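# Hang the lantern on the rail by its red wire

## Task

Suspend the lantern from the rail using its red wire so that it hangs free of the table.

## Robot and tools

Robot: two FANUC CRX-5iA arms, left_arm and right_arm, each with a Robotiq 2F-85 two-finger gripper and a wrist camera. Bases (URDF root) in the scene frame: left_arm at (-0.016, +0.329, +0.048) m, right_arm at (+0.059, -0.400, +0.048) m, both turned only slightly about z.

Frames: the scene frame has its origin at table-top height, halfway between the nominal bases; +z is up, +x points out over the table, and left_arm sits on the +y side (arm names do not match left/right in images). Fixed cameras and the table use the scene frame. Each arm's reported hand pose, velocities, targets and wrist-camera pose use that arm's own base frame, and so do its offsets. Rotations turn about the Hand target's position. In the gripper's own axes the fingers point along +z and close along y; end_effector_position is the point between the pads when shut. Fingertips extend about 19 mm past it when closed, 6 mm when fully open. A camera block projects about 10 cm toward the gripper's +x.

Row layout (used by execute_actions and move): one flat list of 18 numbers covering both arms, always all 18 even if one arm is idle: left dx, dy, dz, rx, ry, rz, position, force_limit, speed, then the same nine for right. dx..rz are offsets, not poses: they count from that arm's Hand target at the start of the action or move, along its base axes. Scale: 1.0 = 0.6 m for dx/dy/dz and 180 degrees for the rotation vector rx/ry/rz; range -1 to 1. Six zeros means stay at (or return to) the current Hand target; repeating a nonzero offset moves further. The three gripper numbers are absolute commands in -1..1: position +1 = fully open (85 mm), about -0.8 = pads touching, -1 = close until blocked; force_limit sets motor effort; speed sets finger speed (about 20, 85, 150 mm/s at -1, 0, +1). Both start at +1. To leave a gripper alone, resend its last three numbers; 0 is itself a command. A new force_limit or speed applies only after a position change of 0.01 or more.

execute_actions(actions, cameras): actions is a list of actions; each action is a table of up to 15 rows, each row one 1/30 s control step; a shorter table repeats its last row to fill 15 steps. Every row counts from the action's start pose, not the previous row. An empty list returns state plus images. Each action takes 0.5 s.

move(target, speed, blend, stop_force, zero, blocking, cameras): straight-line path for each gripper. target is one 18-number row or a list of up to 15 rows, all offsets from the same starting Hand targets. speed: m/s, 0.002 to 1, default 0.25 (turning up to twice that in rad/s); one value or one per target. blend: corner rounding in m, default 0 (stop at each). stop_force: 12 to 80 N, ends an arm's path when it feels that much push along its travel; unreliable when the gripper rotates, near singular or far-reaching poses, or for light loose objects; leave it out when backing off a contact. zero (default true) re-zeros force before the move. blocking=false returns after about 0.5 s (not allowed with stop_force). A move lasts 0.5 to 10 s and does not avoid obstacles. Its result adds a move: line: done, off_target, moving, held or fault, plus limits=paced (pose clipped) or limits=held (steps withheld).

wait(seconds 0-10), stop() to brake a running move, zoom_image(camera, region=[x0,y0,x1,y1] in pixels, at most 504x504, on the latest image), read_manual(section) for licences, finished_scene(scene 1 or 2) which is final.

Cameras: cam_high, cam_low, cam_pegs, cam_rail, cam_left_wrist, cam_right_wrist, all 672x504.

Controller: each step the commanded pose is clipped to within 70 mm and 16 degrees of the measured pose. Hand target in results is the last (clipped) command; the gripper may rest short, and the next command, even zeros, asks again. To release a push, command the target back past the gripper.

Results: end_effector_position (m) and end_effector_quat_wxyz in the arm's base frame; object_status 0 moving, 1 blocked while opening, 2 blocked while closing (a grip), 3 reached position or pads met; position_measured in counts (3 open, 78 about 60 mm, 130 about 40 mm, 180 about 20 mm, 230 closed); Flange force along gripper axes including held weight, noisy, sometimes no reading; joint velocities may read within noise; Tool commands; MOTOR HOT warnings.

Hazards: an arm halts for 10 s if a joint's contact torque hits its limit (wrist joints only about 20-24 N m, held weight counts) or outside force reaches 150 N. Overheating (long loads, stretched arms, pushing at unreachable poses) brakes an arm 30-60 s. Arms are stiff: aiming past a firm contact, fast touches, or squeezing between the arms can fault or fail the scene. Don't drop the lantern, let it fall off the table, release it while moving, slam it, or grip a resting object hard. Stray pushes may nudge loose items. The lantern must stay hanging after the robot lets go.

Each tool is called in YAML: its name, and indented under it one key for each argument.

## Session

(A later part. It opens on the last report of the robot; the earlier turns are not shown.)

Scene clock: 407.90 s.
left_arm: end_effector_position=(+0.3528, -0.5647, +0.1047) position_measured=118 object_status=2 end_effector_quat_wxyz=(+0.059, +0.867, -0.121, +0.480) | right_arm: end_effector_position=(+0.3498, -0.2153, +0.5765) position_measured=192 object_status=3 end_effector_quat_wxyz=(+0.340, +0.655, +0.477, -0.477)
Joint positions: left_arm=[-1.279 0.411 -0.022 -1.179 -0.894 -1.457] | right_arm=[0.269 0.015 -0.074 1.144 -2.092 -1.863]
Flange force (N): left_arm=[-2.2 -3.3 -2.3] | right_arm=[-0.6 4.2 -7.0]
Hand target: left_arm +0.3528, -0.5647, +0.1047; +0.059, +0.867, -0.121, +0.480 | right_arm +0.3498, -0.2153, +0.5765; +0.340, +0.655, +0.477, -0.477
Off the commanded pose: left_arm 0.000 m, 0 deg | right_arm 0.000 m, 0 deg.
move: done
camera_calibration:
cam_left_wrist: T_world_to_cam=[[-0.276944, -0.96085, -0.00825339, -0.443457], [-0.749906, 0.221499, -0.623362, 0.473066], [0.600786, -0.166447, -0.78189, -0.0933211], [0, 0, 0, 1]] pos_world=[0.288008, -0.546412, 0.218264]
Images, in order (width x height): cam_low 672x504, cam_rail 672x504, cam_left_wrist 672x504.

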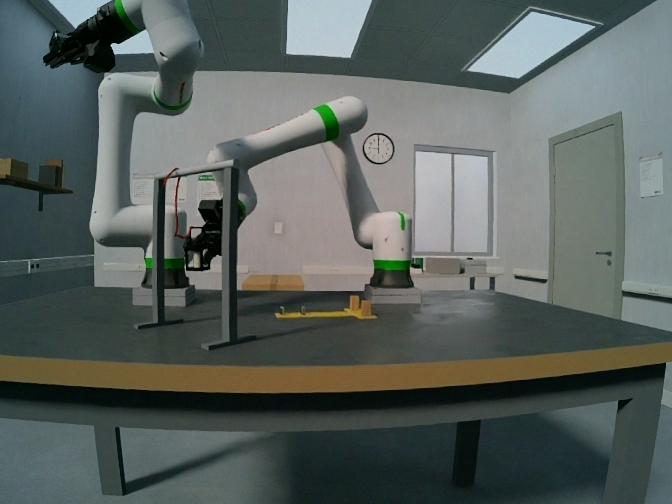

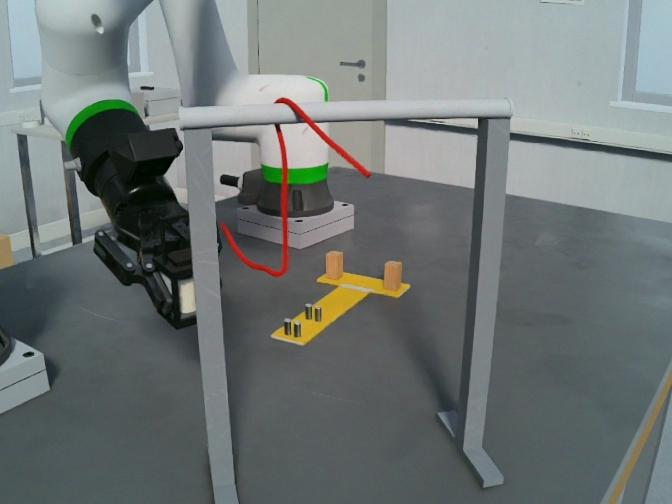

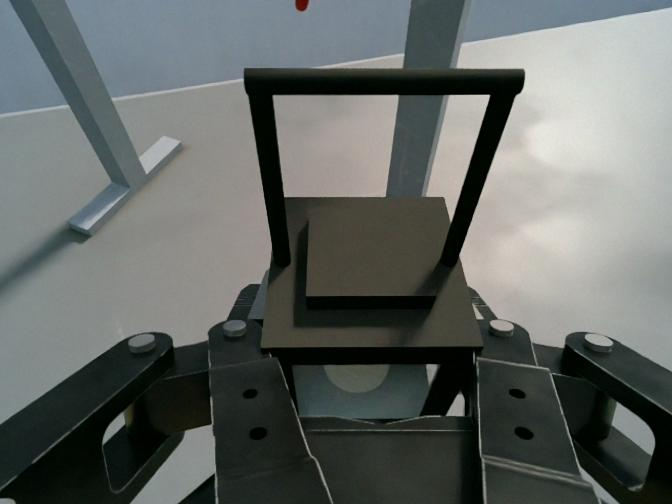

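move:
  target:
    - [0.03,-0.008,0.018,0,0,0,-1,-0.6,-1,0,0,0,0,0,0,-0.5,-0.6,-1]
    - [0.116,-0.027,0.018,0,0,0,-1,-0.6,-1,0,0,0,0,0,0,-0.5,-0.6,-1]
  speed: 0.08
  blend: 0.01
  cameras: ["cam_rail","cam_low","cam_left_wrist"]

zoom_image:
  camera: "cam_rail"
  region: [150, 80, 390, 320]

zoom_image:
  camera: "cam_low"
  region: [140, 170, 260, 290]

Scene clock: 409.77 s.
left_arm: end_effector_position=(+0.4224, -0.5809, +0.1155) position_measured=118 object_status=2 end_effector_quat_wxyz=(+0.059, +0.867, -0.121, +0.480) | right_arm: end_effector_position=(+0.3498, -0.2153, +0.5765) position_measured=192 object_status=3 end_effector_quat_wxyz=(+0.340, +0.655, +0.477, -0.477)
Joint positions: left_arm=[-1.157 0.46 0.078 -1.147 -0.811 -1.578] | right_arm=[0.269 0.015 -0.074 1.144 -2.092 -1.863]
Flange force (N): left_arm=[-2.3 -3.6 -2.1] | right_arm=[-1.3 5.0 -6.8]
Hand target: left_arm +0.4224, -0.5809, +0.1155; +0.059, +0.867, -0.121, +0.480 | right_arm +0.3498, -0.2153, +0.5765; +0.340, +0.655, +0.477, -0.477
Off the commanded pose: left_arm 0.000 m, 0 deg | right_arm 0.000 m, 0 deg.
move: done
camera_calibration:
cam_left_wrist: T_world_to_cam=[[-0.276886, -0.960867, -0.00832833, -0.439671], [-0.749919, 0.221502, -0.623344, 0.535583], [0.600796, -0.16635, -0.781903, -0.129334], [0, 0, 0, 1]] pos_world=[0.357608, -0.562613, 0.229064]
Images, in order (width x height): cam_low 672x504, cam_rail 672x504, cam_left_wrist 672x504.

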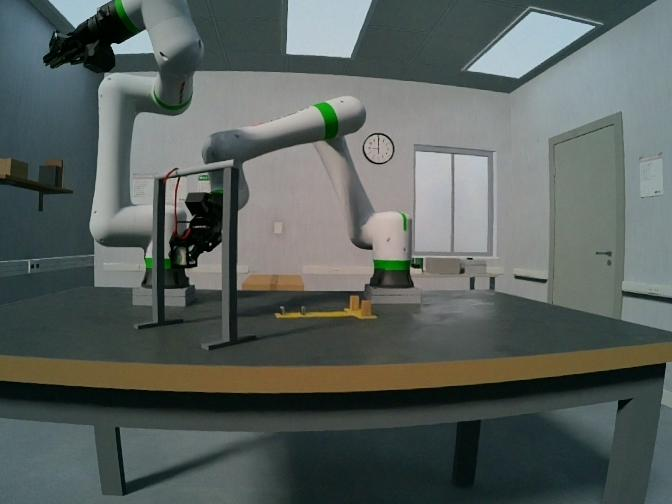

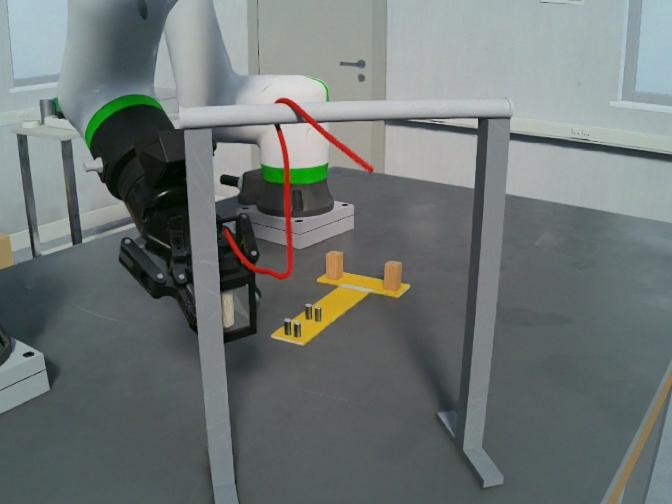

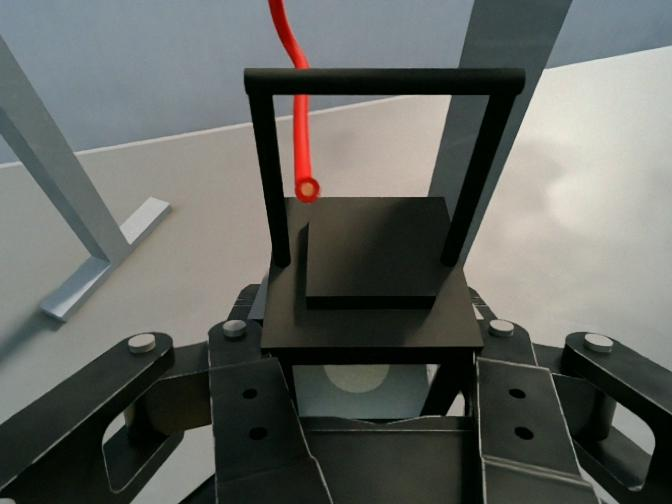

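Scaled by 2.100 from the camera's 672x504 image, which has a finer 960x720 frame.

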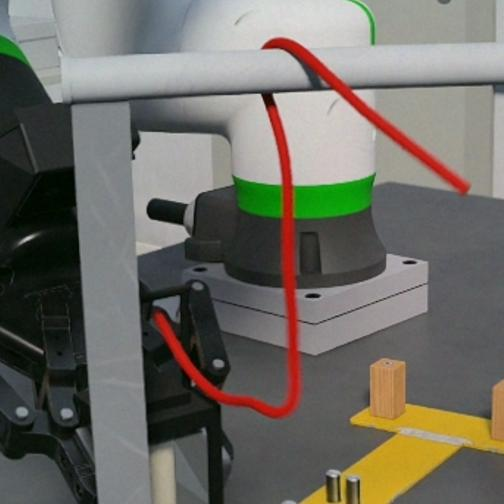

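Scaled by 4.200 from the camera's 672x504 image, which has a finer 960x720 frame.

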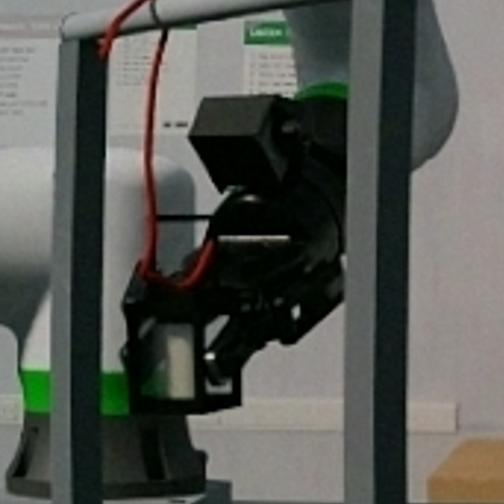

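move:
  target:
    - [0.035,0.014,-0.01,0,0,0,-1,-0.6,-1,0,0,0,0,0,0,-0.5,-0.6,-1]
    - [0.067,0.005,-0.03,0,0,0,-1,-0.6,-1,0,0,0,0,0,0,-0.5,-0.6,-1]
    - [0.067,0.005,-0.05,0,0,0,-1,-0.6,-1,0,0,0,0,0,0,-0.5,-0.6,-1]
  speed: 0.06
  blend: 0.005
  cameras: ["cam_rail","cam_low","cam_left_wrist"]

zoom_image:
  camera: "cam_rail"
  region: [150, 80, 390, 320]

zoom_image:
  camera: "cam_low"
  region: [140, 170, 260, 290]

Scene clock: 411.47 s.
left_arm: end_effector_position=(+0.4627, -0.5779, +0.0856) position_measured=118 object_status=2 end_effector_quat_wxyz=(+0.059, +0.867, -0.121, +0.480) | right_arm: end_effector_position=(+0.3498, -0.2153, +0.5765) position_measured=192 object_status=3 end_effector_quat_wxyz=(+0.340, +0.655, +0.477, -0.477)
Joint positions: left_arm=[-1.097 0.527 0.102 -1.189 -0.744 -1.553] | right_arm=[0.269 0.015 -0.074 1.144 -2.092 -1.863]
Flange force (N): left_arm=[-2.4 -3.1 -2.5] | right_arm=[-0.9 5.2 -7.1]
Hand target: left_arm +0.4626, -0.5779, +0.0855; +0.059, +0.867, -0.121, +0.480 | right_arm +0.3498, -0.2153, +0.5765; +0.340, +0.655, +0.477, -0.477
Off the commanded pose: left_arm 0.000 m, 0 deg | right_arm 0.000 m, 0 deg.
move: done
camera_calibration:
cam_left_wrist: T_world_to_cam=[[-0.276944, -0.96085, -0.00825339, -0.425863], [-0.749906, 0.221499, -0.623362, 0.546436], [0.600786, -0.166447, -0.78189, -0.176557], [0, 0, 0, 1]] pos_world=[0.397908, -0.559612, 0.199064]
Images, in order (width x height): cam_low 672x504, cam_rail 672x504, cam_left_wrist 672x504.

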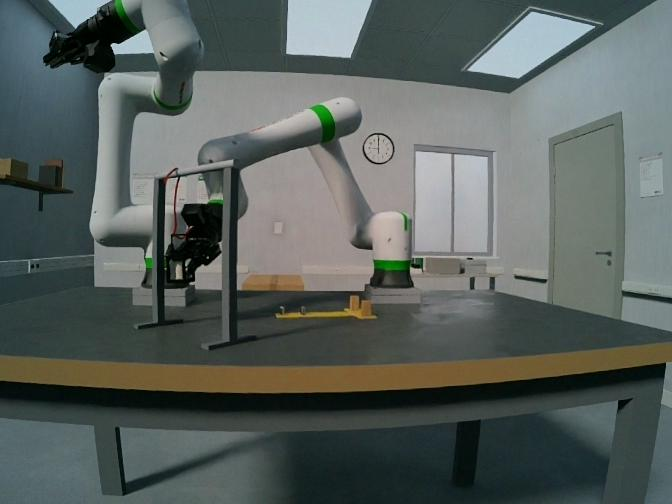

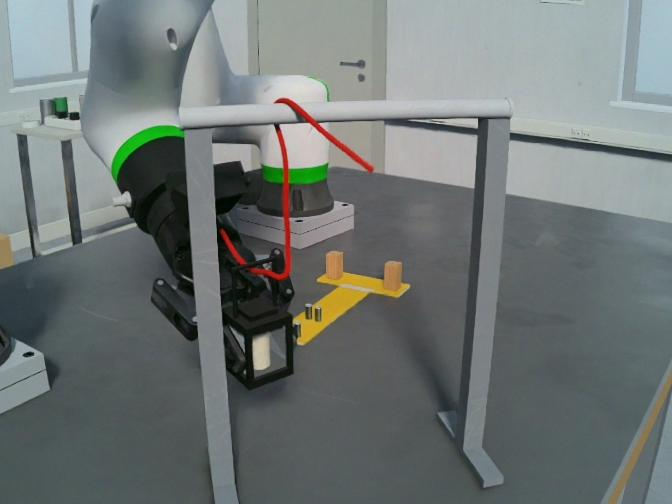

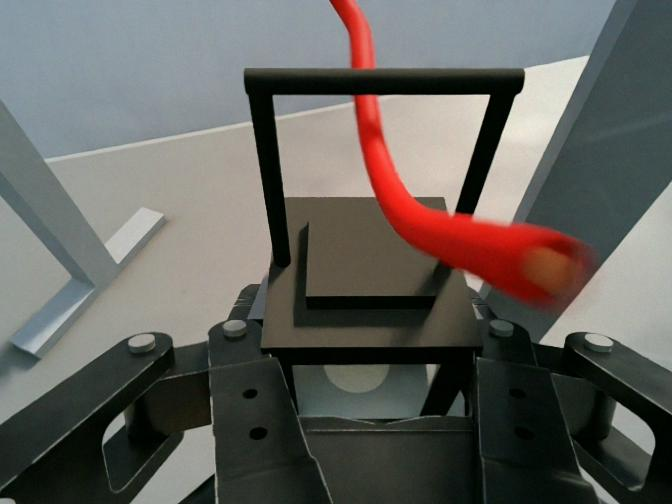

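Scaled by 2.100 from the camera's 672x504 image, which has a finer 960x720 frame.

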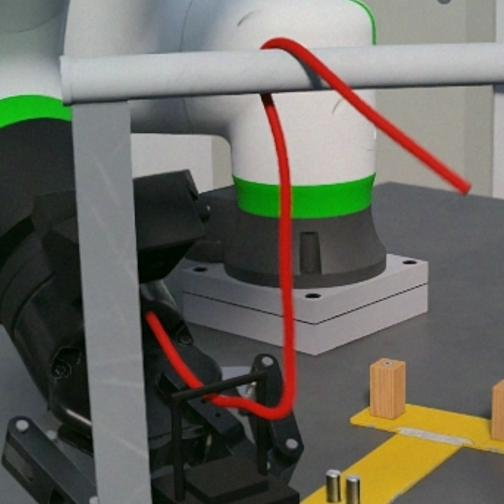

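Scaled by 4.200 from the camera's 672x504 image, which has a finer 960x720 frame.

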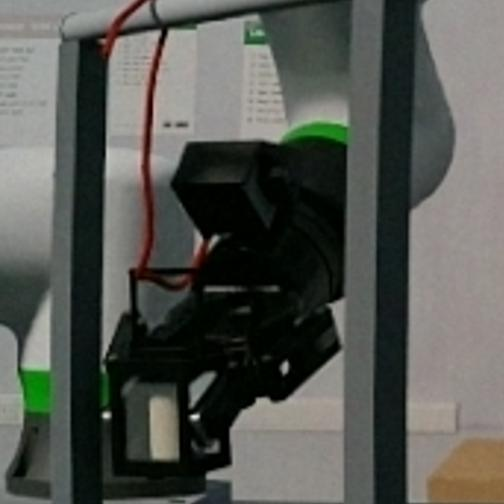

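move:
  target: [0,0,-0.008,0,0,0,-1,-0.6,-1,0,0,0,0,0,0,-0.5,-0.6,-1]
  speed: 0.02
  cameras: ["cam_rail","cam_low"]

zoom_image:
  camera: "cam_rail"
  region: [150, 80, 390, 320]

zoom_image:
  camera: "cam_low"
  region: [140, 170, 260, 290]

Scene clock: 412.40 s.
left_arm: end_effector_position=(+0.4626, -0.5779, +0.0808) position_measured=118 object_status=2 end_effector_quat_wxyz=(+0.059, +0.867, -0.121, +0.480) | right_arm: end_effector_position=(+0.3498, -0.2153, +0.5765) position_measured=192 object_status=3 end_effector_quat_wxyz=(+0.340, +0.655, +0.477, -0.477)
Joint positions: left_arm=[-1.099 0.535 0.102 -1.198 -0.742 -1.54] | right_arm=[0.269 0.015 -0.074 1.144 -2.092 -1.863]
Flange force (N): left_arm=[-2.3 -3.0 -2.2] | right_arm=[-1.0 4.9 -7.6]
Hand target: left_arm +0.4626, -0.5779, +0.0807; +0.059, +0.867, -0.121, +0.480 | right_arm +0.3498, -0.2153, +0.5765; +0.340, +0.655, +0.477, -0.477
Off the commanded pose: left_arm 0.000 m, 0 deg | right_arm 0.000 m, 0 deg.
move: done
Images, in order (width x height): cam_low 672x504, cam_rail 672x504.

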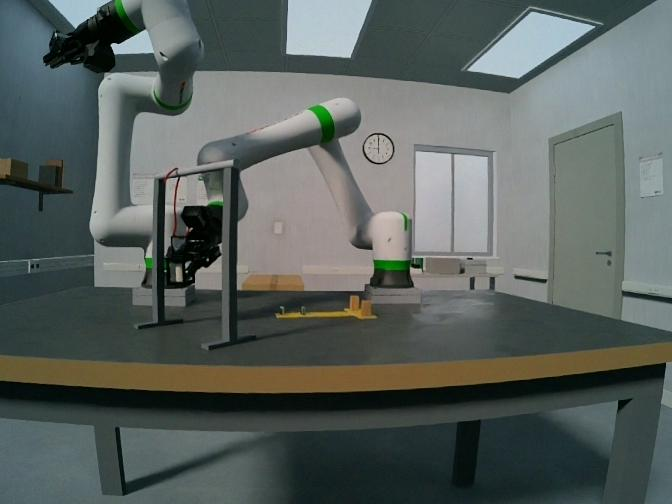

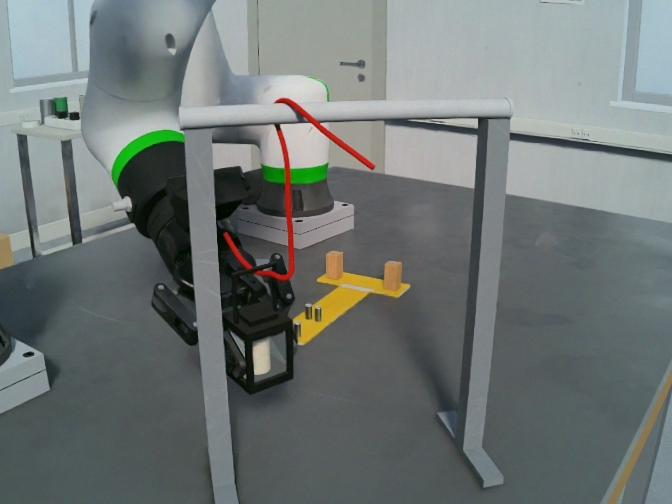

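Scaled by 2.100 from the camera's 672x504 image, which has a finer 960x720 frame.

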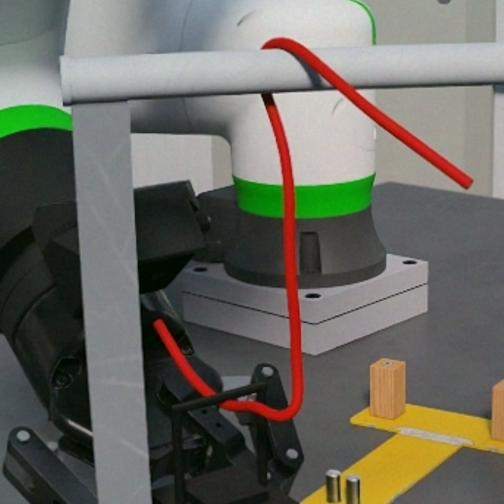

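Scaled by 4.200 from the camera's 672x504 image, which has a finer 960x720 frame.

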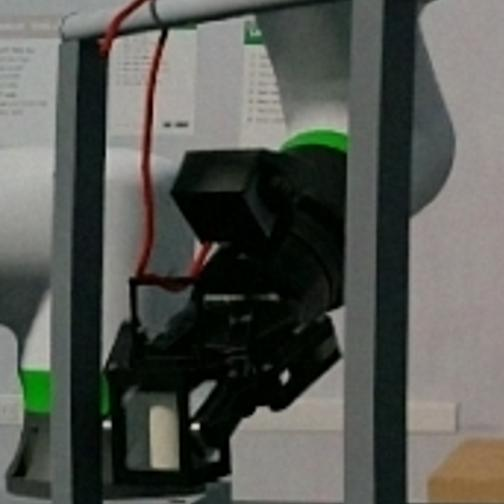

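move:
  target: [0,0,0,0,0,0,0.2,-0.6,-1,0,0,0,0,0,0,-0.5,-0.6,-1]

move:
  target: [0,0,0,0,0,0,0.5,-0.6,-1,0,0,0,0,0,0,-0.5,-0.6,-1]
  cameras: ["cam_rail","cam_low","cam_left_wrist"]

Scene clock: 413.03 s.
left_arm: end_effector_position=(+0.4626, -0.5778, +0.0807) position_measured=105 object_status=0 end_effector_quat_wxyz=(+0.059, +0.867, -0.121, +0.480) | right_arm: end_effector_position=(+0.3498, -0.2153, +0.5765) position_measured=192 object_status=3 end_effector_quat_wxyz=(+0.340, +0.655, +0.477, -0.477)
Joint positions: left_arm=[-1.099 0.535 0.101 -1.198 -0.742 -1.54] | right_arm=[0.269 0.015 -0.074 1.144 -2.092 -1.863]
Flange force (N): left_arm=[-2.5 -11.6 -1.3] | right_arm=[-1.2 4.8 -7.4]
Hand target: left_arm +0.4626, -0.5779, +0.0807; +0.059, +0.867, -0.121, +0.480 | right_arm +0.3498, -0.2153, +0.5765; +0.340, +0.655, +0.477, -0.477
Off the commanded pose: left_arm 0.000 m, 0 deg | right_arm 0.000 m, 0 deg.
move: done

Scene clock: 413.83 s.
left_arm: end_effector_position=(+0.4627, -0.5777, +0.0805) position_measured=81 object_status=0 end_effector_quat_wxyz=(+0.058, +0.867, -0.121, +0.480) | right_arm: end_effector_position=(+0.3498, -0.2153, +0.5765) position_measured=192 object_status=3 end_effector_quat_wxyz=(+0.340, +0.655, +0.477, -0.477)
Joint positions: left_arm=[-1.098 0.535 0.101 -1.198 -0.742 -1.54] | right_arm=[0.269 0.015 -0.074 1.144 -2.092 -1.863]
Flange force (N): left_arm=[-30.2 -60.3 7.5] | right_arm=[-1.0 5.4 -6.9]
Hand target: left_arm +0.4626, -0.5779, +0.0807; +0.059, +0.867, -0.121, +0.480 | right_arm +0.3498, -0.2153, +0.5765; +0.340, +0.655, +0.477, -0.477
Off the commanded pose: left_arm 0.000 m, 0 deg | right_arm 0.000 m, 0 deg.
move: done
camera_calibration:
cam_left_wrist: T_world_to_cam=[[-0.276707, -0.960915, -0.00867125, -0.425859], [-0.749991, 0.221593, -0.623226, 0.543357], [0.600789, -0.165948, -0.781994, -0.180154], [0, 0, 0, 1]] pos_world=[0.397909, -0.559514, 0.194062]
Images, in order (width x height): cam_low 672x504, cam_rail 672x504, cam_left_wrist 672x504.

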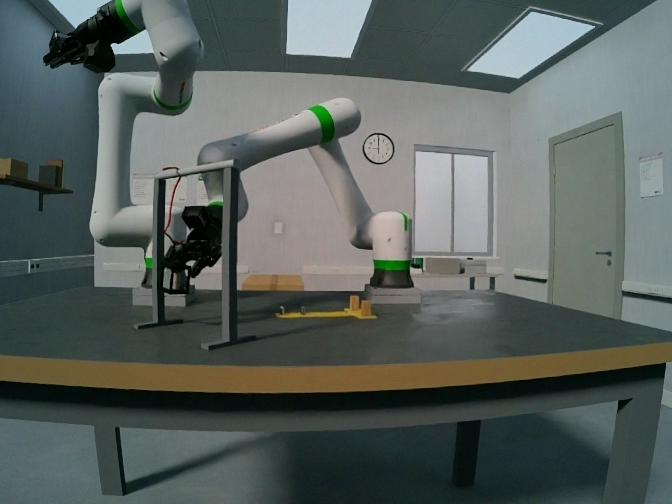

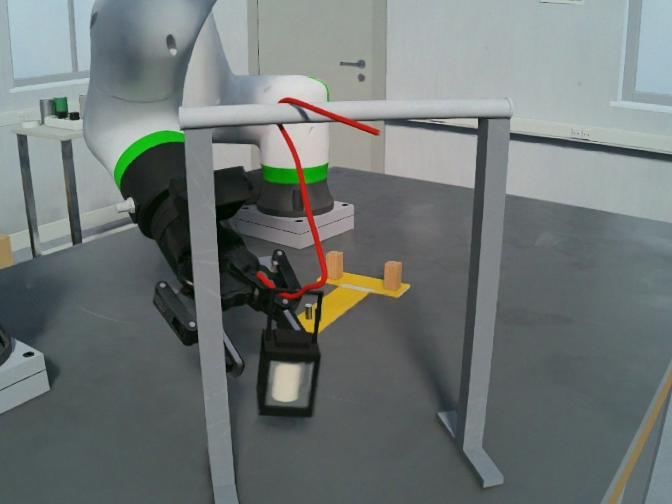

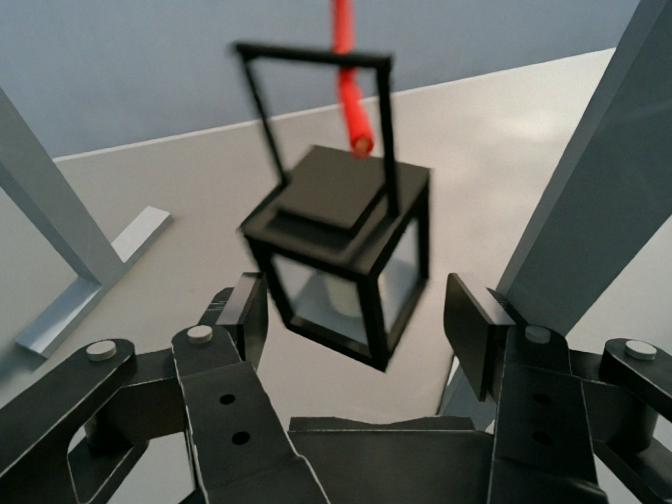

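move:
  target: [-0.3,0.1,-0.0,0,0,0,0.7,-0.6,0,0,0,0,0,0,0,-0.5,-0.6,-1]
  speed: 0.3

wait:
  seconds: 3
  cameras: ["cam_rail","cam_low"]

Scene clock: 415.10 s.
left_arm: end_effector_position=(+0.2827, -0.5179, +0.0807) position_measured=41 object_status=3 end_effector_quat_wxyz=(+0.059, +0.867, -0.121, +0.480) | right_arm: end_effector_position=(+0.3498, -0.2153, +0.5765) position_measured=192 object_status=3 end_effector_quat_wxyz=(+0.340, +0.655, +0.477, -0.477)
Joint positions: left_arm=[-1.41 0.348 -0.184 -1.218 -0.967 -1.29] | right_arm=[0.269 0.015 -0.074 1.144 -2.092 -1.863]
Flange force (N): left_arm=[-0.3 -3.4 -3.0] | right_arm=[-1.3 4.5 -7.3]
Hand target: left_arm +0.2826, -0.5179, +0.0807; +0.059, +0.867, -0.121, +0.480 | right_arm +0.3498, -0.2153, +0.5765; +0.340, +0.655, +0.477, -0.477
Off the commanded pose: left_arm 0.000 m, 0 deg | right_arm 0.000 m, 0 deg.
move: done

Scene clock: 418.10 s.
left_arm: end_effector_position=(+0.2826, -0.5179, +0.0807) position_measured=41 object_status=3 end_effector_quat_wxyz=(+0.059, +0.867, -0.121, +0.480) | right_arm: end_effector_position=(+0.3498, -0.2153, +0.5765) position_measured=192 object_status=3 end_effector_quat_wxyz=(+0.340, +0.655, +0.477, -0.477)
Joint positions: left_arm=[-1.41 0.348 -0.184 -1.218 -0.967 -1.29] | right_arm=[0.269 0.015 -0.074 1.144 -2.092 -1.863]
Flange force (N): left_arm=[-0.2 -2.7 -2.1] | right_arm=[-1.0 5.3 -7.0]
Hand target: left_arm +0.2826, -0.5179, +0.0807; +0.059, +0.867, -0.121, +0.480 | right_arm +0.3498, -0.2153, +0.5765; +0.340, +0.655, +0.477, -0.477
Tool commands: left_gripper/position=+0.7 left_gripper/force_limit=-0.6 left_gripper/speed=+0.0 right_gripper/position=-0.5 right_gripper/force_limit=-0.6 right_gripper/speed=-1.0
Off the commanded pose: left_arm 0.000 m, 0 deg | right_arm 0.000 m, 0 deg.
wait: 3.00 s; at rest by 0.17 s
Images, in order (width x height): cam_low 672x504, cam_rail 672x504.

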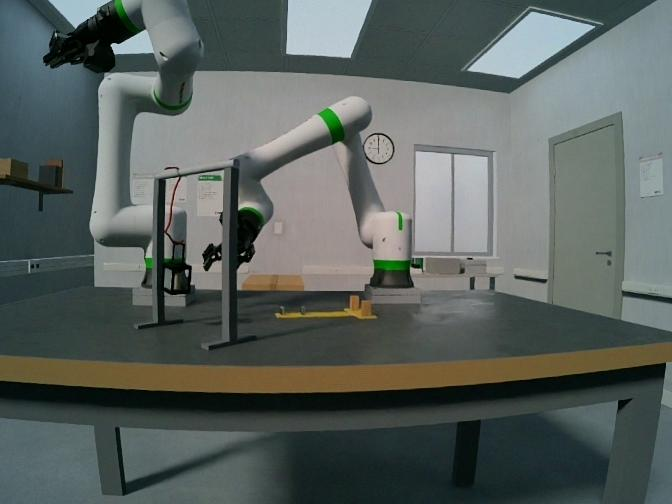

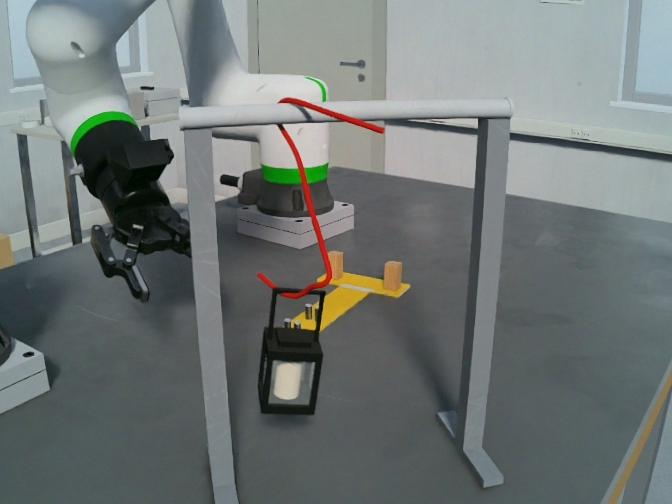

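Hanging, stable.

finished_scene:
  scene: 2

The scene is finished: the task was done.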